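# Reseat the coin cell in its server-board holder

## Task

Put the coin cell that fell out of its holder on the server board back into that holder, positive face up, so that it snaps and stays latched. Plastic forceps are available, standing upright in a block.

## Robot and tools

Robot: two seven-joint arms, left_arm and right_arm, each ending in a parallel two-finger gripper. Nominal bases sit either side of the scene origin. Calibrated base poses in the scene frame: left_arm (+0.019, +0.399, 0) m with quat_wxyz (+1.000, 0, 0, +0.028); right_arm (+0.031, -0.323, 0) m with quat_wxyz (+1.000, 0, 0, +0.012). A two-camera stand is fixed to the floor behind the arms.

Frames: the scene frame has its origin at table-top height, halfway between the nominal bases, +z up, +x out across the table, and left_arm toward +y (arm names do not match image left/right). Each arm reports its hand pose, velocities, Hand target and wrist-camera pose in its own base frame, and its offsets use that arm's base axes. Rotations turn about the Hand target position. Fixed cameras and the table use the scene frame. Reported poses can be wrong by a few centimetres, more when the arm reaches far.

Gripper: the fingers point along the gripper's +z and close along its y. end_effector_position is the spot between the pads when shut, roughly 2 cm short of the tips. Closing pushes the tips about 10 mm further along +z, mostly while the pads are still more than 40 mm apart.

Command rows: every motion argument is built from rows of 14 numbers, each in [-1, 1], always covering both arms: left_arm dx, dy, dz, rx, ry, rz, opening, then right_arm in the same order. dx..rz are an offset, not a pose: they are measured from that arm's Hand target as it stood when the action (or move) began, in that arm's base axes. 1.0 equals 0.6 m for dx, dy, dz and 180 degrees for the rotation vector rx, ry, rz. A translation longer than 1.0 may be shortened along its direction. opening is absolute: +1 fully open (0.084 m), -1 closed. Six zeros for an arm re-request its current Hand target; an opening of 0 is a real half-open command, so resend the current opening to leave a gripper alone.

execute_actions: actions is a list of actions; each action is a list of up to 15 rows, one per 1/30 s step; a short action repeats its final row to fill 15 steps. Every row in one action counts from the same start pose, not from the row before; the next action starts from the new Hand target, so repeating an offset moves further. cameras picks images by name (cam_high, cam_left_wrist, cam_right_wrist, or ["all"]); an unknown name voids the call. An empty actions list returns the full state with all images.

move: target is one 14-number row or a list of up to 15 rows; all rows count from the Hand targets at the start, not from the previous row. The grippers travel in straight lines, finishing together, lasting at least 0.5 s and at most 10 s. speed: m/s per path, 0.002 to 1, default 0.25 (turning up to twice that in rad/s); one value or one per target. blend: metres of corner rounding per target, 0 means stop at each. opening_speed: rate of opening change per second on the -1..+1 scale, at least 0.2. blocking=false returns after about 0.5 s while the move continues. Moves do not avoid obstacles or the other arm; faster moves lag, stray and hit harder, and aiming far beyond a contact presses harder. The extra line "move:" reports the ending (done, off_target, moving, held, fault) and limits: paced means the sent pose was clipped, held means a check withheld steps. done means at rest within 3 mm and 2 degrees of target; it says nothing about contact.

wait: seconds 0 to 10; arms keep their last command, a running move continues. stop: brakes a running move. zoom_image: camera plus region [x0, y0, x1, y1] in pixels (images are 896x504), at most 504 by 504, from the newest images. clear_fault: arm left_arm or right_arm, only for a torque fault already reported. finished_scene: scene = current scene number; ends it for good, so call it only once the cell is seated and stays so without the robot.

Controller: each step the commanded pose is clamped to within 70 mm and 16 degrees of the measured gripper pose, so one action may fall short. The Hand target in results is the last clamped command; grippers often rest short of it, and only a new command (even zeros) asks for it again; send the remaining gap as an offset if needed. Large wrist turns can swing the elbow. Joint ranges (rad): waist ±6.283, shoulder -2.059..2.094, upper arm roll ±6.283, elbow -0.192..3.927 (straight 2.742), forearm roll ±6.283, wrist pitch -1.693..3.142, wrist roll ±6.283.

Results: per arm, end_effector_position (m), end_effector_quat_wxyz, velocities, Joint positions (last value is measured finger gap in m), joint torques (whole drive output, offset and noisy, positive toward larger joint values), grip_measured (opening on the command scale), Tool commands, Hand target, motor temperatures. "within noise" means the arm is still. Calls that ran actions also list positions at some steps.

Gripping: to hold something, command an opening well below grip_measured; the lower, the firmer (about 24 N per pad). Fast closes can squeeze harder.

Avoid: dropping the cell or forceps, releasing parts while moving, slamming into the board or table, and anything falling off the table. Never let the arms touch or press each other; a clearance check blocks some approaches but not fingers. Contact torque at a joint's load limit (N m: waist 44.6, shoulder 44.8, upper arm roll 28.5, elbow 28.5, forearm roll 28.5, wrist pitch 15.3, wrist roll 16) or a motor pinned at its limit for 1 s causes a torque fault; the arm stops until clear_fault. Pushing against something continues until you command the target back past the gripper. Long stretched or loaded holds heat motors: MOTOR HOT appears at 65 °C, and 80 °C brakes the arm for 30-60 s.

Each tool is called by a JSON object that holds its "op" and its "data", one argument or row to a line.

## Session

{"op": "execute_actions", "data": {
  "actions": []
}}

Scene clock: 0.00 s.
left_arm: end_effector_position=(+0.0877, -0.0739, +0.3928) grip_measured=+1.00 end_effector_quat_wxyz=(-0.178, -0.187, +0.966, +0.003) | right_arm: end_effector_position=(+0.3968, -0.0099, +0.1870) grip_measured=+1.00 end_effector_quat_wxyz=(-0.237, -0.329, +0.753, -0.518)
Joint positions: left_arm=[-1.279 -1.093 0.387 0.902 -0.002 2.068 1.647 0.084] | right_arm=[-1.412 -0.832 1.779 0.914 -0.351 1.188 2.78 0.084]
Joint velocities: within noise
Joint torques (N m): no reading
Motor temperatures (°C): left_arm=[37 38 32 37 30 36 37] | right_arm=[32 35 37 34 34 39 40]
Hand target: left_arm +0.0877, -0.0739, +0.3928; -0.178, -0.187, +0.966, +0.003 | right_arm +0.3968, -0.0099, +0.1870; -0.237, -0.329, +0.753, -0.518
Tool commands: left_gripper/opening=+1.0 right_gripper/opening=+1.0

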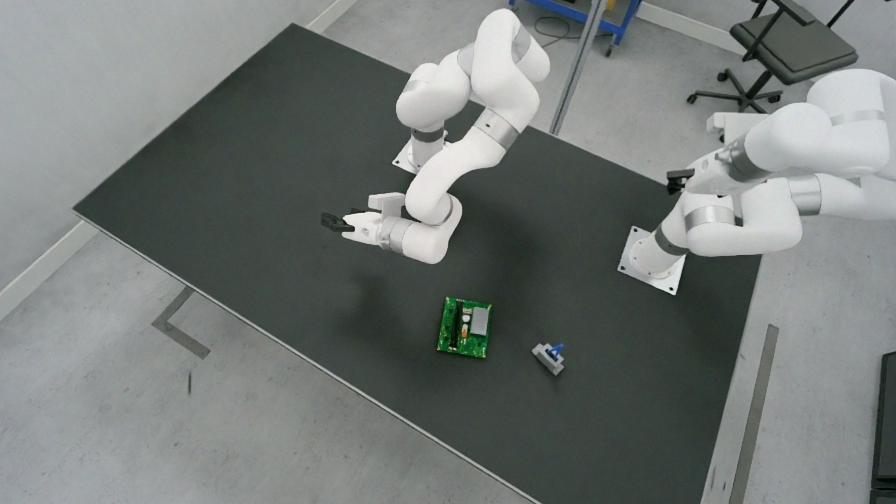

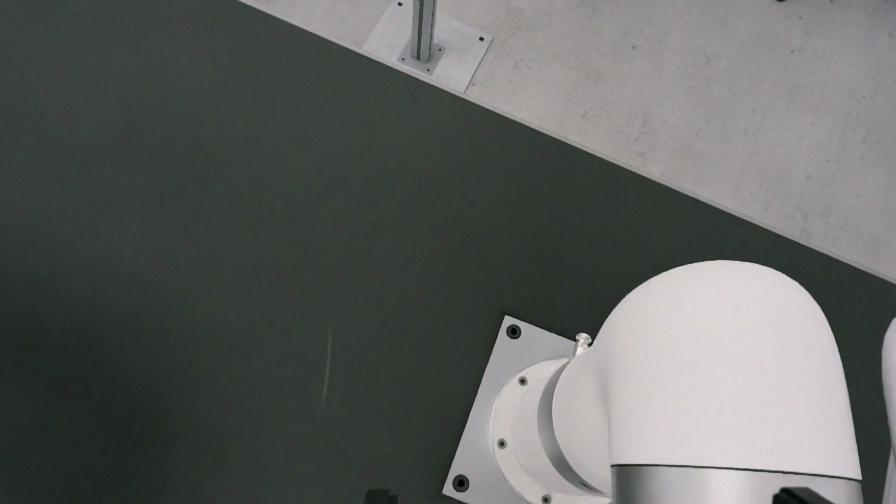

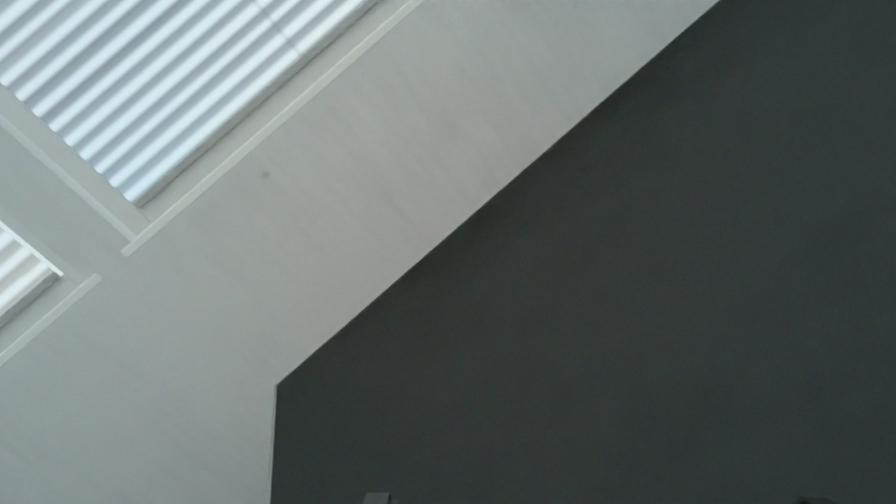

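{"op": "zoom_image", "data": {
  "camera": "cam_high",
  "region": [420, 280, 600, 380]
}}

{"op": "zoom_image", "data": {
  "camera": "cam_high",
  "region": [425, 285, 505, 370]
}}

{"op": "zoom_image", "data": {
  "camera": "cam_high",
  "region": [520, 330, 580, 380]
}}

Scaled by 2.800 from the camera's 896x504 image, which has a finer 1280x720 frame.

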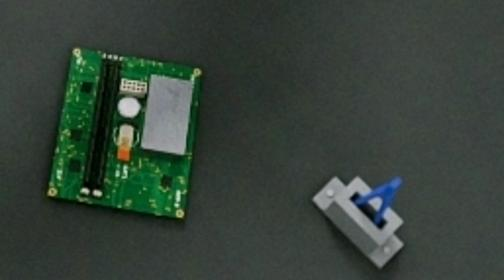

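Scaled by 5.929 from the camera's 896x504 image, which has a finer 1280x720 frame.

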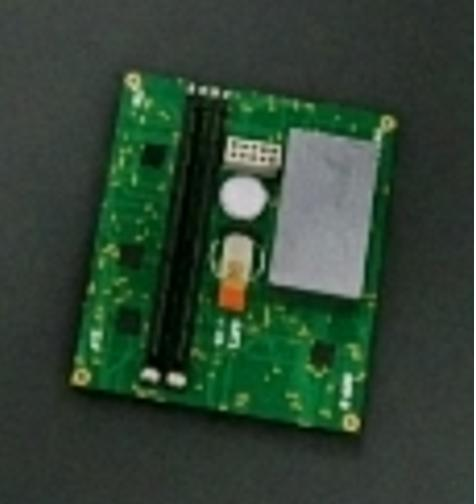

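Scaled by 8.400 from the camera's 896x504 image, which has a finer 1280x720 frame.

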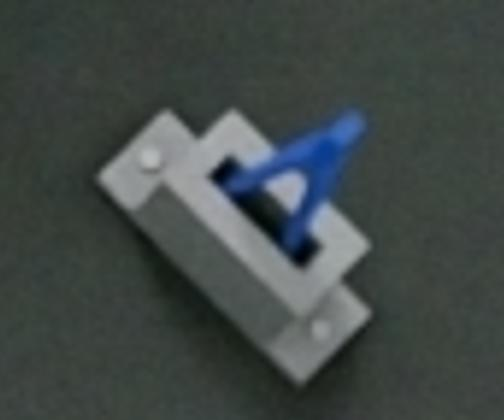

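{"op": "move", "data": {
  "target": [0.423, -0.158, -0.07, 0.0199, -0.1127, 0, 1, -0.05, 0.54, 0.27, 0.386, -0.0066, 0, 1],
  "speed": 0.35,
  "cameras": ["all"]
}}

Scene clock: 42.17 s.
left_arm: end_effector_position=(+0.3415, -0.1687, +0.3509) grip_measured=+1.00 end_effector_quat_wxyz=(+0.001, -0.190, +0.982, +0.000) | right_arm: end_effector_position=(+0.3668, +0.3140, +0.3490) grip_measured=+1.00 end_effector_quat_wxyz=(+0.000, -0.400, +0.916, +0.001)
Joint positions: left_arm=[-1.496 -0.513 0.778 1.155 0.353 1.538 1.962 0.084] | right_arm=[-1.032 -0.232 1.579 1.492 0.233 1.493 2.846 0.084]
Joint torques (N m): left_arm=[-4.25 2.31 -4.42 21.88 -2.38 -3 3.36] | right_arm=[-4.5 3.86 -3.37 23.05 2.15 -4.18 0.97]
Hand target: left_arm +0.3415, -0.1687, +0.3508; +0.001, -0.190, +0.982, +0.000 | right_arm +0.3668, +0.3141, +0.3490; +0.000, -0.401, +0.916, +0.001
Off the commanded pose: left_arm 0.000 m, 0 deg | right_arm 0.000 m, 0 deg.
move: done

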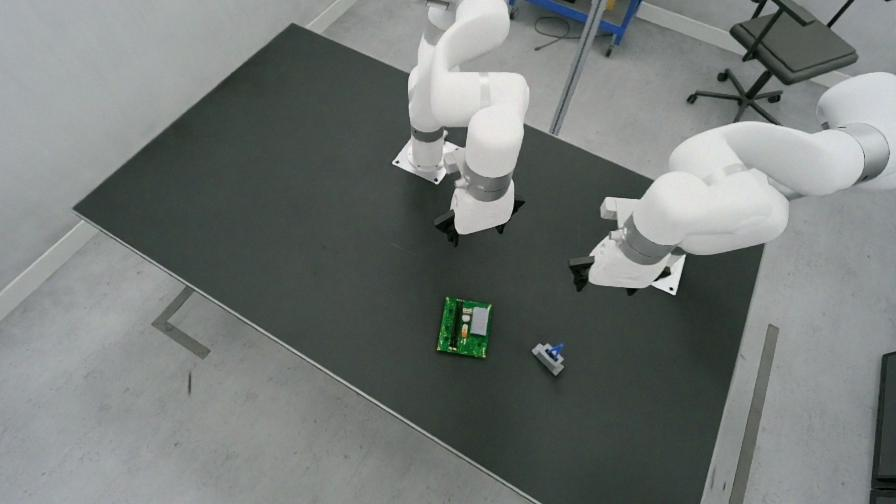

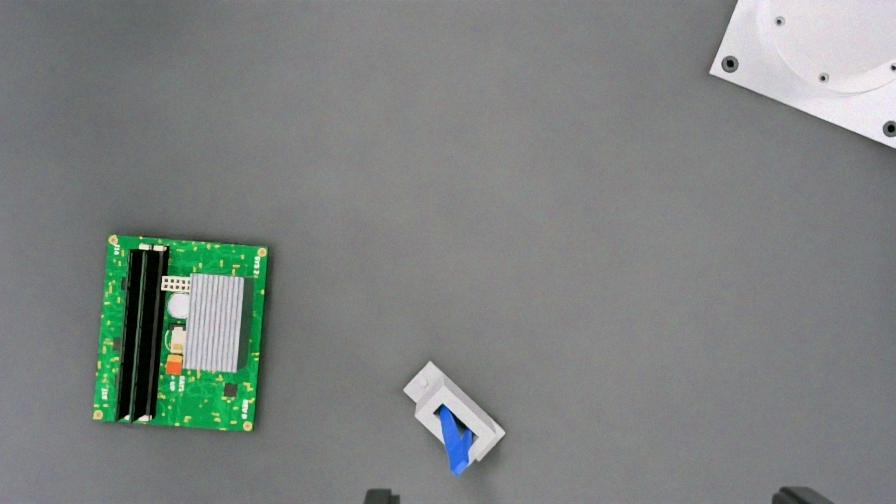

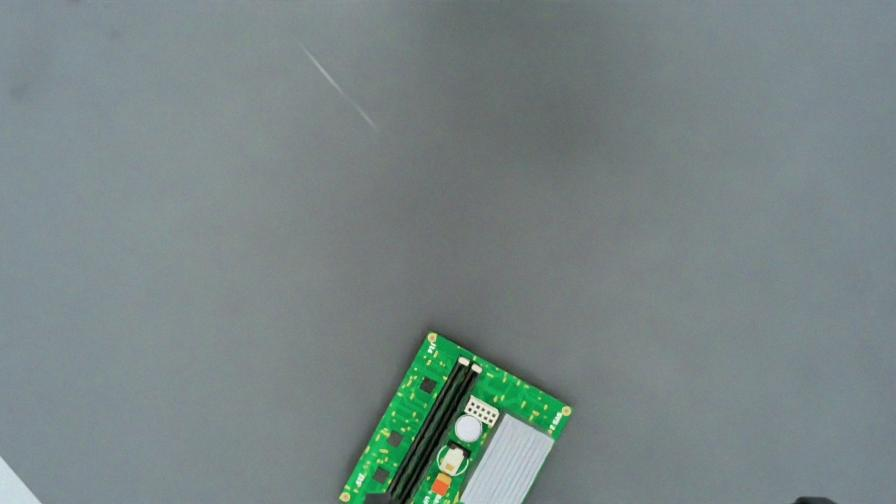

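{"op": "zoom_image", "data": {
  "camera": "cam_left_wrist",
  "region": [80, 220, 290, 440]
}}

{"op": "zoom_image", "data": {
  "camera": "cam_right_wrist",
  "region": [400, 380, 540, 504]
}}

{"op": "zoom_image", "data": {
  "camera": "cam_left_wrist",
  "region": [380, 340, 540, 500]
}}

Scaled by 2.291 from the camera's 896x504 image, which has a finer 1280x720 frame.

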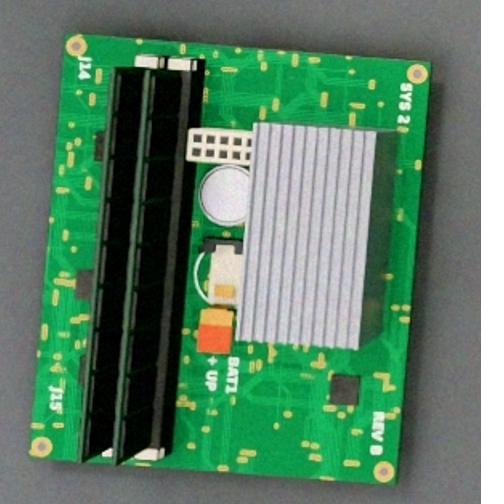

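Scaled by 3.600 from the camera's 896x504 image, which has a finer 1280x720 frame.

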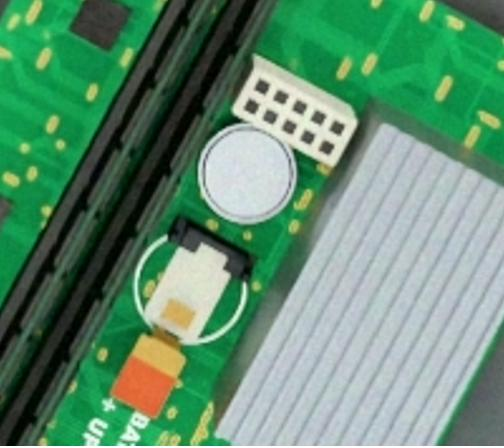

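Scaled by 3.150 from the camera's 896x504 image, which has a finer 1280x720 frame.

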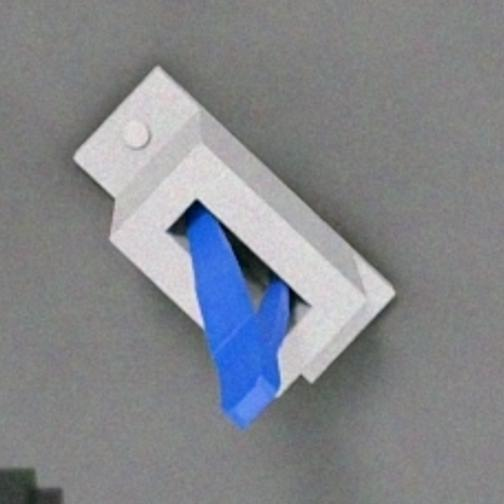

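{"op": "move", "data": {
  "target": [0.171, 0.078, -0.2, 0, 0, 0, 1, 0.124, 0.17, -0.283, 0, 0, 0, 1],
  "speed": 0.3,
  "cameras": ["all"]
}}

Scene clock: 79.07 s.
left_arm: end_effector_position=(+0.4441, -0.1219, +0.2309) grip_measured=+1.00 end_effector_quat_wxyz=(+0.001, -0.190, +0.982, +0.000) | right_arm: end_effector_position=(+0.4412, +0.4161, +0.1792) grip_measured=+1.00 end_effector_quat_wxyz=(+0.000, -0.401, +0.916, +0.001)
Joint positions: left_arm=[-1.666 -0.17 1.336 1.088 0.184 1.134 2.348 0.084] | right_arm=[-1.663 -0.764 2.09 1.685 0.672 1.31 2.692 0.084]
Joint torques (N m): left_arm=[-4.07 2.95 -0.04 22.71 -2.33 0.02 3.28] | right_arm=[-4.66 13.25 -12.61 19.63 2.52 0.25 0.98]
Motor temperatures (°C): left_arm=[37 37 33 44 30 38 38] | right_arm=[32 35 38 41 34 39 40]
Hand target: left_arm +0.4441, -0.1219, +0.2308; +0.001, -0.190, +0.982, +0.000 | right_arm +0.4412, +0.4161, +0.1792; +0.000, -0.401, +0.916, +0.001
Off the commanded pose: left_arm 0.000 m, 0 deg | right_arm 0.000 m, 0 deg.
move: done

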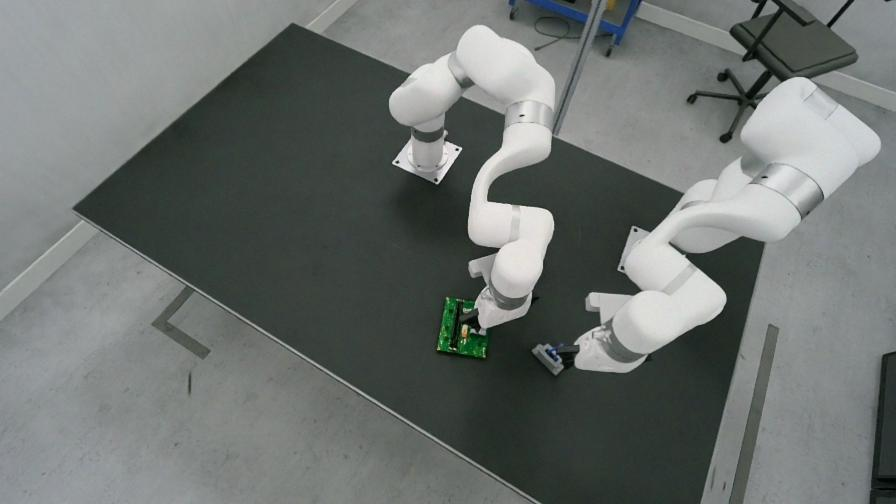

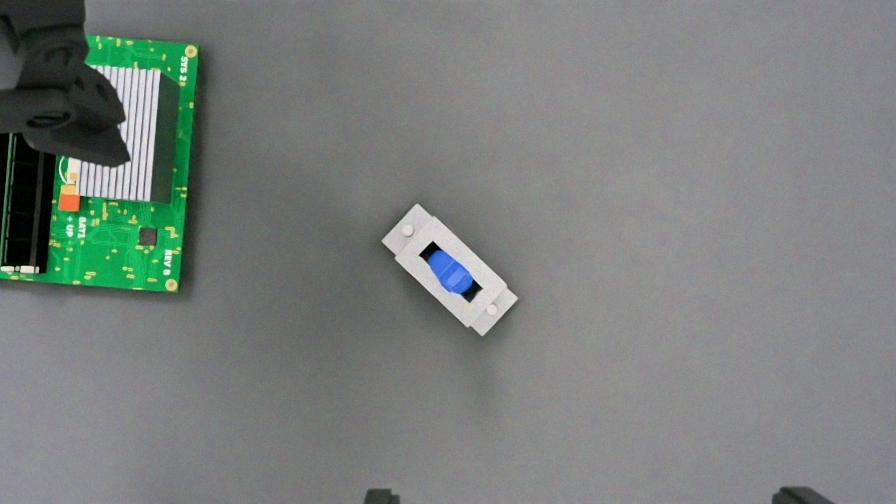

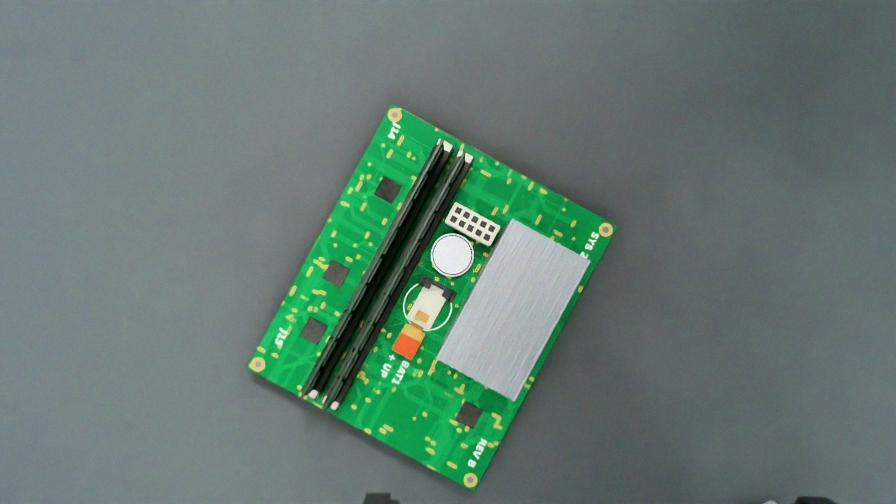

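{"op": "zoom_image", "data": {
  "camera": "cam_right_wrist",
  "region": [380, 180, 520, 380]
}}

{"op": "zoom_image", "data": {
  "camera": "cam_right_wrist",
  "region": [425, 200, 505, 280]
}}

{"op": "zoom_image", "data": {
  "camera": "cam_left_wrist",
  "region": [370, 190, 530, 350]
}}

Scaled by 2.520 from the camera's 896x504 image, which has a finer 1280x720 frame.

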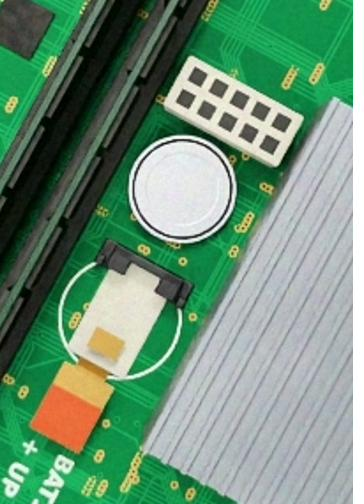

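Scaled by 6.300 from the camera's 896x504 image, which has a finer 1280x720 frame.

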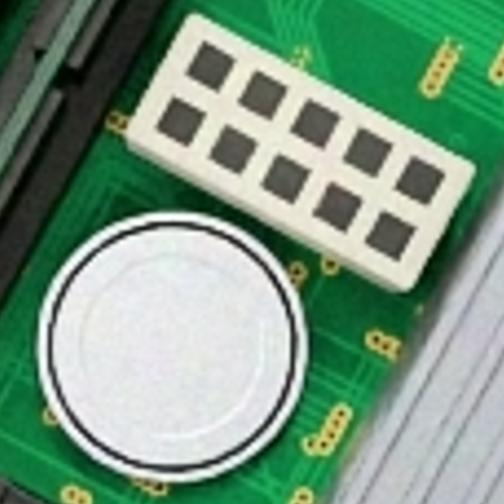

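Scaled by 3.150 from the camera's 896x504 image, which has a finer 1280x720 frame.

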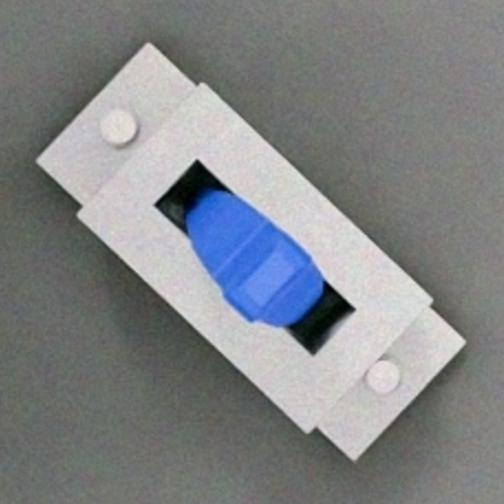

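{"op": "move", "data": {
  "target": [-0.1273, 0, -0.0915, 0.0006, -0.2565, -0.2295, 1, 0, 0, 0, 0, 0, 0, 1],
  "speed": 0.4,
  "cameras": ["all"]
}}

Scene clock: 199.47 s.
left_arm: end_effector_position=(+0.3678, -0.1219, +0.1760) grip_measured=+1.00 end_effector_quat_wxyz=(+0.377, +0.174, +0.907, -0.072) | right_arm: end_effector_position=(+0.4412, +0.4161, +0.1792) grip_measured=+1.00 end_effector_quat_wxyz=(+0.000, -0.401, +0.916, +0.001)
Joint positions: left_arm=[-0.991 -0.704 0.991 0.289 1.82 0.245 1.892 0.084] | right_arm=[-1.663 -0.764 2.09 1.685 0.672 1.31 2.692 0.084]
Joint torques (N m): left_arm=[-4.34 -4.85 -3.66 17.01 1.65 0.11 -3.16] | right_arm=[-4.42 13.42 -12.38 19.52 2.32 0.23 0.97]
Hand target: left_arm +0.3678, -0.1219, +0.1759; +0.377, +0.174, +0.907, -0.072 | right_arm +0.4412, +0.4161, +0.1792; +0.000, -0.401, +0.916, +0.001
Off the commanded pose: left_arm 0.000 m, 0 deg | right_arm 0.000 m, 0 deg.
move: done

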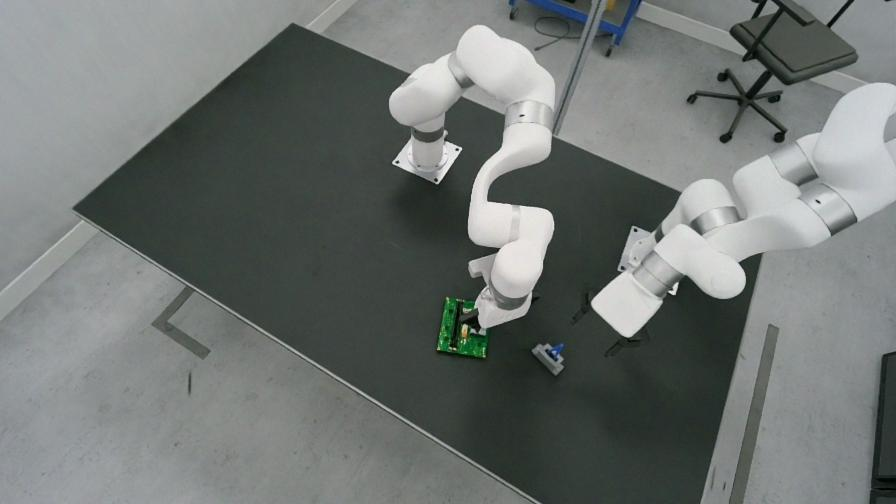

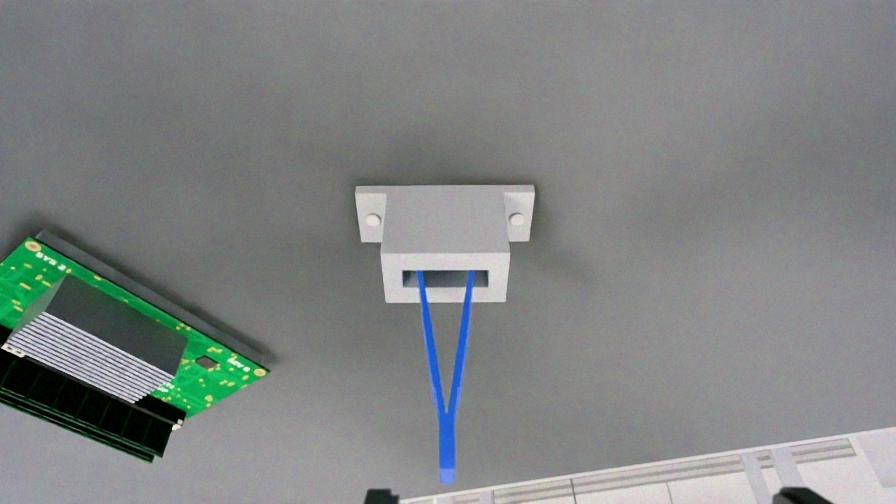

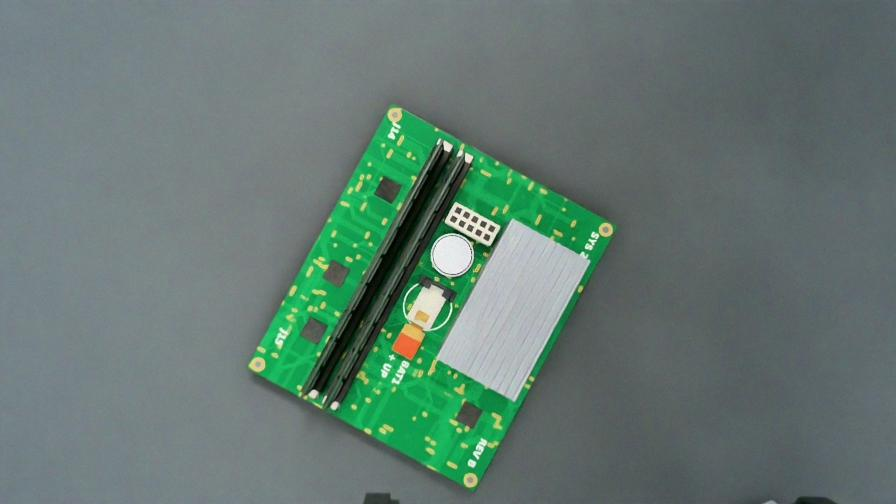

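{"op": "zoom_image", "data": {
  "camera": "cam_left_wrist",
  "region": [340, 170, 560, 500]
}}

{"op": "zoom_image", "data": {
  "camera": "cam_left_wrist",
  "region": [380, 240, 520, 320]
}}

{"op": "zoom_image", "data": {
  "camera": "cam_left_wrist",
  "region": [400, 380, 500, 500]
}}

{"op": "zoom_image", "data": {
  "camera": "cam_left_wrist",
  "region": [0, 220, 280, 470]
}}

Scaled by 1.527 from the camera's 896x504 image, which has a finer 1280x720 frame.

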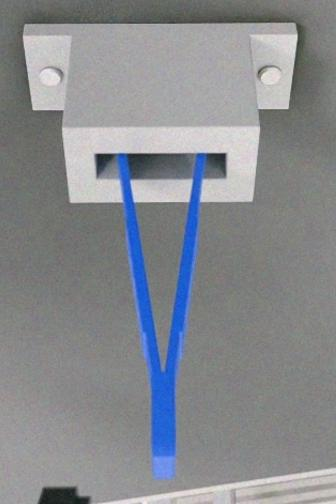

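Scaled by 3.600 from the camera's 896x504 image, which has a finer 1280x720 frame.

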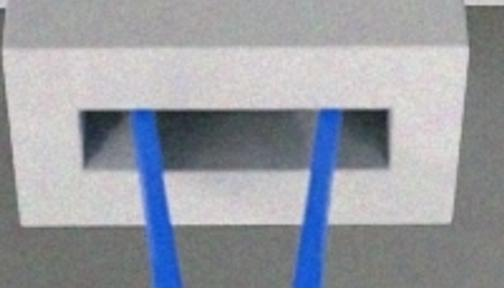

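Scaled by 4.200 from the camera's 896x504 image, which has a finer 1280x720 frame.

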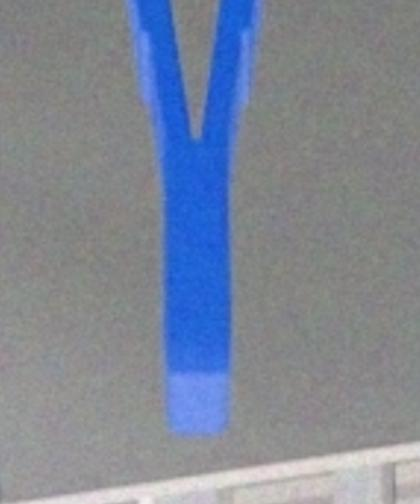

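Scaled by 1.800 from the camera's 896x504 image, which has a finer 1280x720 frame.

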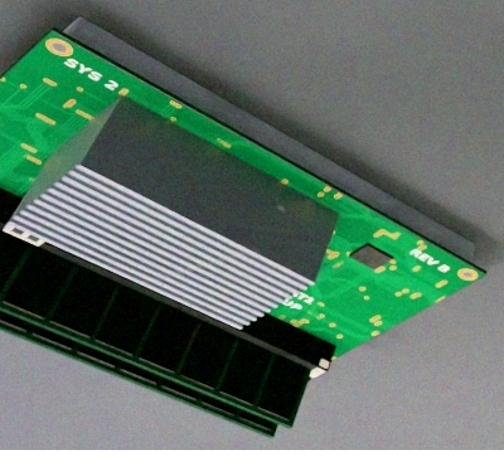

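{"op": "move", "data": {
  "target": [0, 0, 0, 0, 0, 0, -0.3, 0, 0, 0, 0, 0, 0, -0.5],
  "cameras": ["cam_left_wrist", "cam_right_wrist"]
}}

Scene clock: 267.50 s.
left_arm: end_effector_position=(+0.3678, -0.1219, +0.1760) grip_measured=-0.32 end_effector_quat_wxyz=(+0.377, +0.174, +0.907, -0.072) | right_arm: end_effector_position=(+0.4412, +0.4161, +0.1792) grip_measured=-0.52 end_effector_quat_wxyz=(+0.000, -0.401, +0.916, +0.001)
Joint positions: left_arm=[-0.991 -0.704 0.991 0.289 1.821 0.245 1.892 0.03] | right_arm=[-1.663 -0.764 2.09 1.686 0.672 1.31 2.692 0.021]
Joint torques (N m): left_arm=[-4.32 -4.33 -3.68 16.61 1.43 -0.03 -3.21] | right_arm=[-4.25 13.81 -12.97 18.16 2.46 0.15 0.99]
Hand target: left_arm +0.3678, -0.1219, +0.1760; +0.377, +0.174, +0.907, -0.072 | right_arm +0.4412, +0.4161, +0.1792; +0.000, -0.401, +0.916, +0.001
Off the commanded pose: left_arm 0.000 m, 0 deg | right_arm 0.000 m, 0 deg.
move: done
Images, in order (width x height): cam_left_wrist 896x504, cam_right_wrist 896x504.

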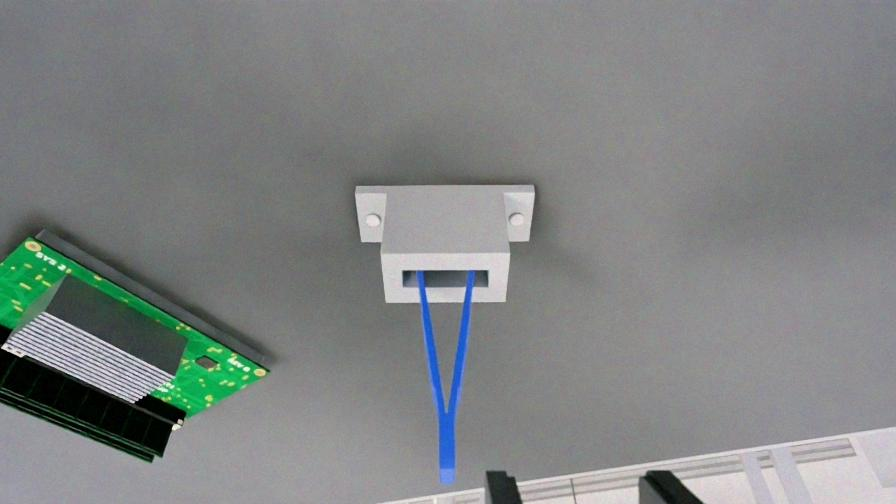

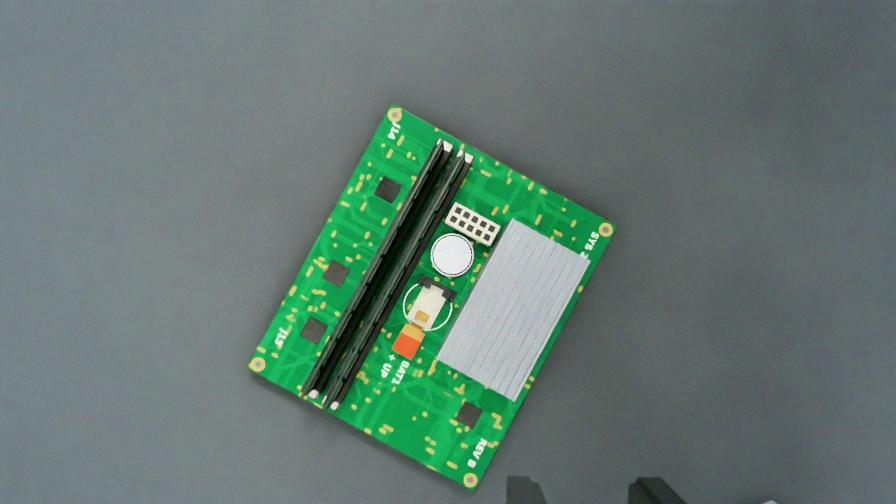

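{"op": "zoom_image", "data": {
  "camera": "cam_left_wrist",
  "region": [440, 440, 740, 504]
}}

{"op": "zoom_image", "data": {
  "camera": "cam_right_wrist",
  "region": [460, 440, 760, 504]
}}

Scaled by 1.680 from the camera's 896x504 image, which has a finer 1280x720 frame.

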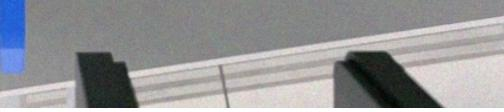

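Scaled by 1.680 from the camera's 896x504 image, which has a finer 1280x720 frame.

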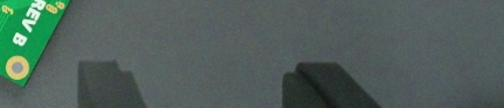

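{"op": "move", "data": {
  "target": [0.069, -0.0808, 0.04, 0.0923, 0.2323, 0, 0.1, -0.282, -0.498, 0.2, 0, 0, 0, -0.5],
  "speed": 0.35,
  "cameras": ["all"]
}}

Scene clock: 321.83 s.
left_arm: end_effector_position=(+0.4092, -0.1704, +0.2000) grip_measured=+0.09 end_effector_quat_wxyz=(+0.001, +0.189, +0.982, +0.000) | right_arm: end_effector_position=(+0.2720, +0.1173, +0.2992) grip_measured=-0.52 end_effector_quat_wxyz=(+0.000, -0.401, +0.916, +0.001)
Joint positions: left_arm=[-1.636 -0.184 1.193 0.964 0.198 1.038 2.971 0.048] | right_arm=[-0.575 -0.873 0.653 0.796 0.485 1.557 2.191 0.021]
Joint torques (N m): left_arm=[-4.34 0.75 -0.18 22.35 -2.47 0.06 3.28] | right_arm=[4.37 -3.9 -12.67 16.28 2.53 -4.36 -0.91]
Hand target: left_arm +0.4092, -0.1704, +0.2000; +0.001, +0.189, +0.982, +0.000 | right_arm +0.2720, +0.1173, +0.2992; +0.000, -0.401, +0.916, +0.001
Off the commanded pose: left_arm 0.000 m, 0 deg | right_arm 0.000 m, 0 deg.
move: done; limits=paced

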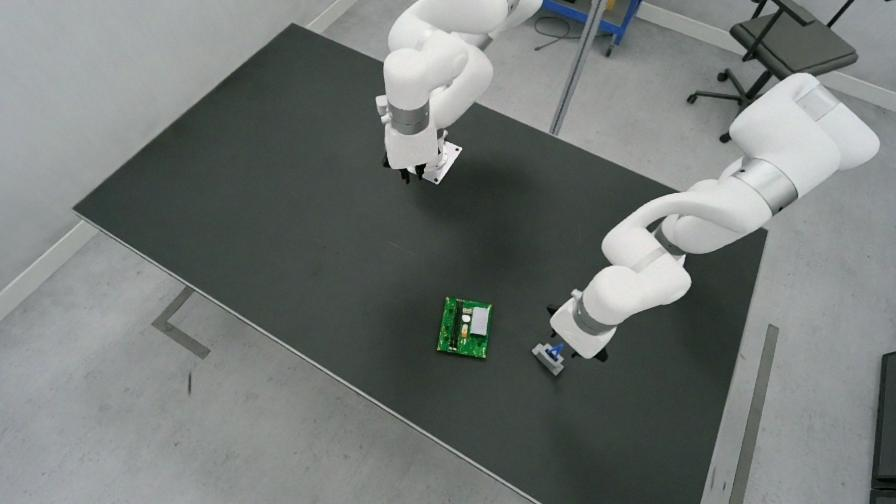

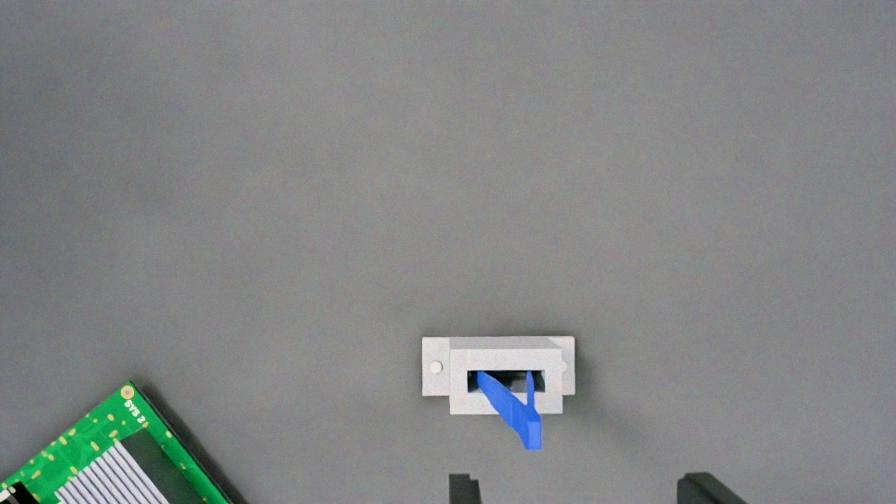

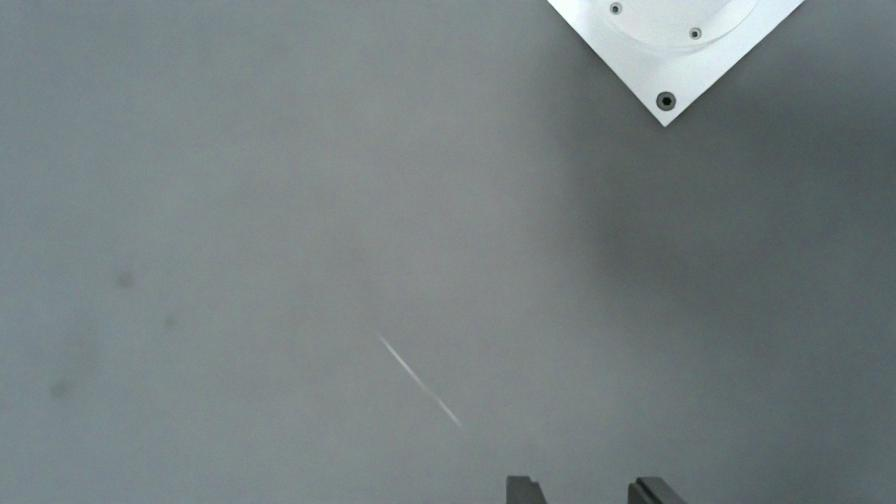

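{"op": "zoom_image", "data": {
  "camera": "cam_left_wrist",
  "region": [400, 320, 600, 470]
}}

{"op": "zoom_image", "data": {
  "camera": "cam_left_wrist",
  "region": [430, 440, 760, 504]
}}

Scaled by 2.520 from the camera's 896x504 image, which has a finer 1280x720 frame.

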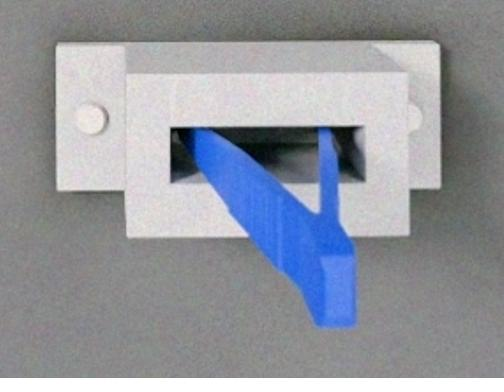

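Scaled by 1.527 from the camera's 896x504 image, which has a finer 1280x720 frame.

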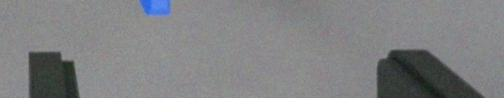

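{"op": "move", "data": {
  "target": [-0.004, -0.0032, -0.125, 0, 0, 0, 0.1, 0, 0, 0, 0, 0, 0, -0.5],
  "speed": 0.15,
  "cameras": ["cam_left_wrist"]
}}

{"op": "zoom_image", "data": {
  "camera": "cam_left_wrist",
  "region": [420, 380, 740, 504]
}}

Scene clock: 338.03 s.
left_arm: end_effector_position=(+0.4067, -0.1723, +0.1250) grip_measured=+0.09 end_effector_quat_wxyz=(+0.002, +0.189, +0.982, +0.000) | right_arm: end_effector_position=(+0.2720, +0.1173, +0.2992) grip_measured=-0.52 end_effector_quat_wxyz=(+0.000, -0.401, +0.916, +0.001)
Joint positions: left_arm=[-1.646 0.13 1.258 0.848 -0.171 0.812 3.249 0.048] | right_arm=[-0.575 -0.873 0.653 0.796 0.485 1.557 2.191 0.021]
Joint torques (N m): left_arm=[5.56 -3.43 -1.38 20.93 -2.26 -0.23 3.13] | right_arm=[4.48 -3.45 -12.57 16.39 2.35 -4.35 -0.92]
Hand target: left_arm +0.4068, -0.1723, +0.1250; +0.001, +0.189, +0.982, +0.000 | right_arm +0.2720, +0.1173, +0.2992; +0.000, -0.401, +0.916, +0.001
Off the commanded pose: left_arm 0.000 m, 0 deg | right_arm 0.000 m, 0 deg.
move: done
Images, in order (width x height): cam_left_wrist 896x504.

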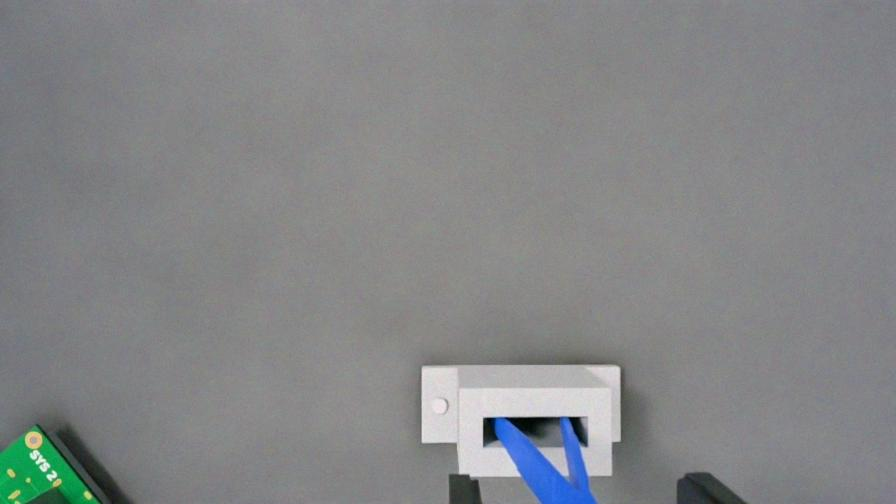

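Scaled by 1.575 from the camera's 896x504 image, which has a finer 1280x720 frame.

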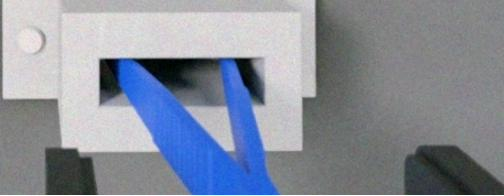

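{"op": "move", "data": {
  "target": [0, 0, -0.038, 0, 0, 0, 0.1, 0, 0, 0, 0, 0, 0, -0.5],
  "speed": 0.1
}}

{"op": "move", "data": {
  "target": [0, 0, 0, 0, 0, 0, -0.72, 0, 0, 0, 0, 0, 0, -0.5],
  "opening_speed": 0.8,
  "cameras": ["cam_left_wrist"]
}}

{"op": "zoom_image", "data": {
  "camera": "cam_left_wrist",
  "region": [420, 380, 740, 504]
}}

Scene clock: 349.70 s.
left_arm: end_effector_position=(+0.4068, -0.1723, +0.1022) grip_measured=+0.09 end_effector_quat_wxyz=(+0.002, +0.189, +0.982, +0.000) | right_arm: end_effector_position=(+0.2720, +0.1173, +0.2992) grip_measured=-0.52 end_effector_quat_wxyz=(+0.000, -0.401, +0.916, +0.001)
Joint positions: left_arm=[-1.57 0.224 1.182 0.832 -0.301 0.765 3.344 0.048] | right_arm=[-0.575 -0.873 0.653 0.796 0.485 1.557 2.191 0.021]
Joint torques (N m): left_arm=[5.34 -5.11 0.64 20.27 -2.06 0.34 3.32] | right_arm=[4.55 -3.65 -12.79 16.36 2.34 -4.21 -0.97]
Hand target: left_arm +0.4068, -0.1723, +0.1022; +0.001, +0.189, +0.982, +0.000 | right_arm +0.2720, +0.1173, +0.2992; +0.000, -0.401, +0.916, +0.001
Off the commanded pose: left_arm 0.000 m, 0 deg | right_arm 0.000 m, 0 deg.
move: done

Scene clock: 351.10 s.
left_arm: end_effector_position=(+0.4068, -0.1723, +0.1022) grip_measured=-0.74 end_effector_quat_wxyz=(+0.001, +0.189, +0.982, +0.000) | right_arm: end_effector_position=(+0.2720, +0.1173, +0.2992) grip_measured=-0.52 end_effector_quat_wxyz=(+0.000, -0.401, +0.916, +0.001)
Joint positions: left_arm=[-1.57 0.224 1.182 0.832 -0.301 0.765 3.344 0.012] | right_arm=[-0.575 -0.873 0.653 0.796 0.485 1.557 2.191 0.021]
Joint torques (N m): left_arm=[5.75 -5.08 0.77 19.92 -2.3 -0.02 3.19] | right_arm=[4.65 -3.62 -12.55 16.27 2.44 -4.28 -0.94]
Hand target: left_arm +0.4068, -0.1723, +0.1022; +0.001, +0.189, +0.982, +0.000 | right_arm +0.2720, +0.1173, +0.2992; +0.000, -0.401, +0.916, +0.001
Off the commanded pose: left_arm 0.000 m, 0 deg | right_arm 0.000 m, 0 deg.
move: done
Images, in order (width x height): cam_left_wrist 896x504.

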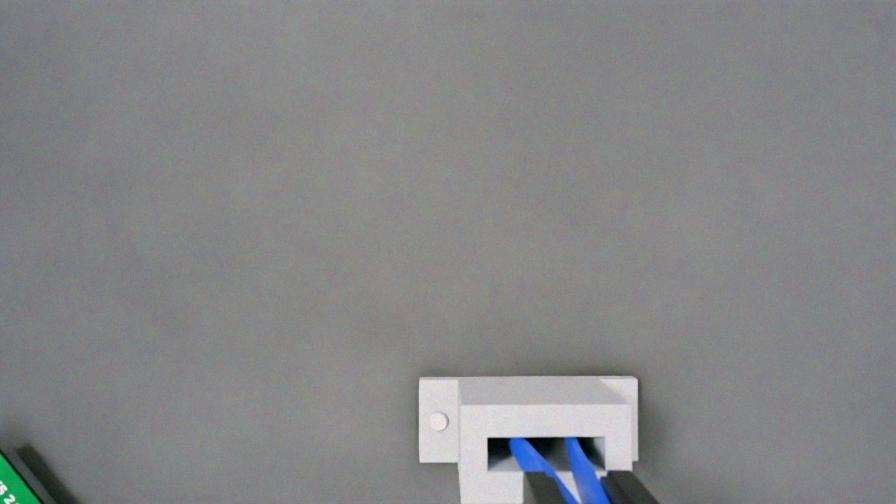

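Scaled by 1.575 from the camera's 896x504 image, which has a finer 1280x720 frame.

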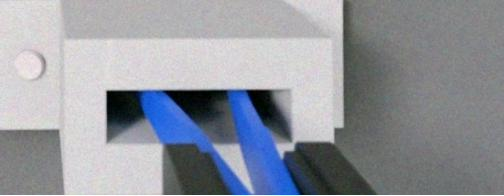

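{"op": "move", "data": {
  "target": [0, 0, 0.2, 0, 0, 0, -0.74, 0, 0, 0, 0, 0, 0, -0.5],
  "speed": 0.15,
  "cameras": ["cam_left_wrist", "cam_high"]
}}

{"op": "zoom_image", "data": {
  "camera": "cam_left_wrist",
  "region": [420, 340, 740, 504]
}}

Scene clock: 359.73 s.
left_arm: end_effector_position=(+0.4068, -0.1723, +0.2222) grip_measured=-0.76 end_effector_quat_wxyz=(+0.001, +0.189, +0.982, +0.000) | right_arm: end_effector_position=(+0.2720, +0.1173, +0.2992) grip_measured=-0.52 end_effector_quat_wxyz=(+0.000, -0.401, +0.916, +0.001)
Joint positions: left_arm=[-1.642 -0.248 1.164 1.004 0.254 1.114 2.919 0.011] | right_arm=[-0.575 -0.873 0.653 0.796 0.485 1.557 2.191 0.021]
Joint torques (N m): left_arm=[5.67 -6.97 -9.12 17.75 2.53 -2.93 -3.65] | right_arm=[4.68 -3.72 -12.59 16.33 2.33 -4.38 -0.96]
Hand target: left_arm +0.4068, -0.1723, +0.2222; +0.001, +0.189, +0.982, +0.000 | right_arm +0.2720, +0.1173, +0.2992; +0.000, -0.401, +0.916, +0.001
Off the commanded pose: left_arm 0.000 m, 0 deg | right_arm 0.000 m, 0 deg.
move: done
Images, in order (width x height): cam_high 896x504, cam_left_wrist 896x504.

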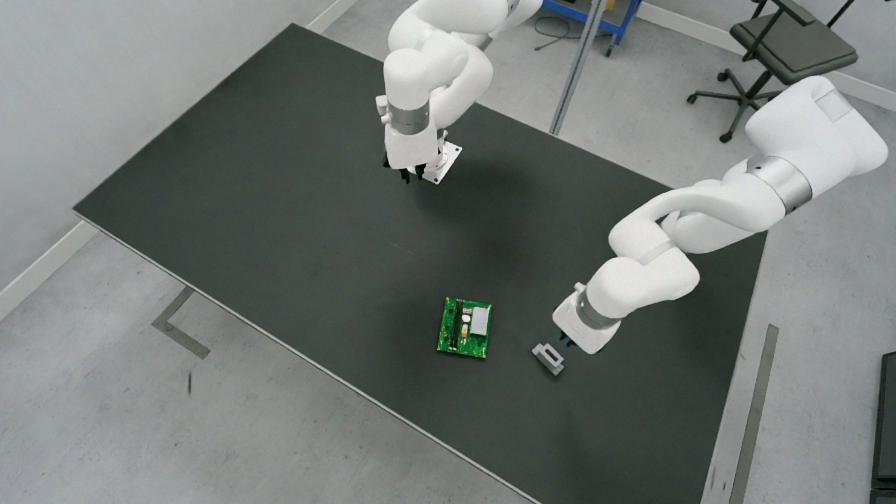

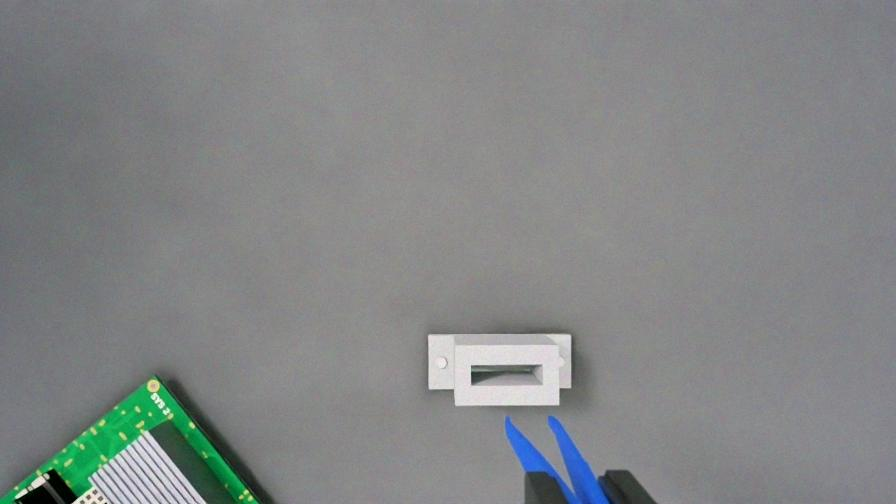

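Scaled by 1.575 from the camera's 896x504 image, which has a finer 1280x720 frame.

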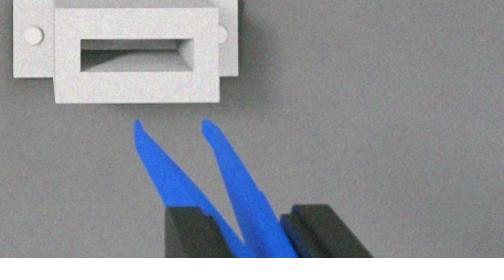

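{"op": "zoom_image", "data": {
  "camera": "cam_left_wrist",
  "region": [490, 405, 640, 504]
}}

Scaled by 3.360 from the camera's 896x504 image, which has a finer 1280x720 frame.

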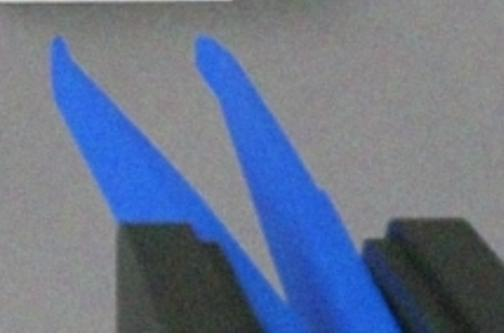

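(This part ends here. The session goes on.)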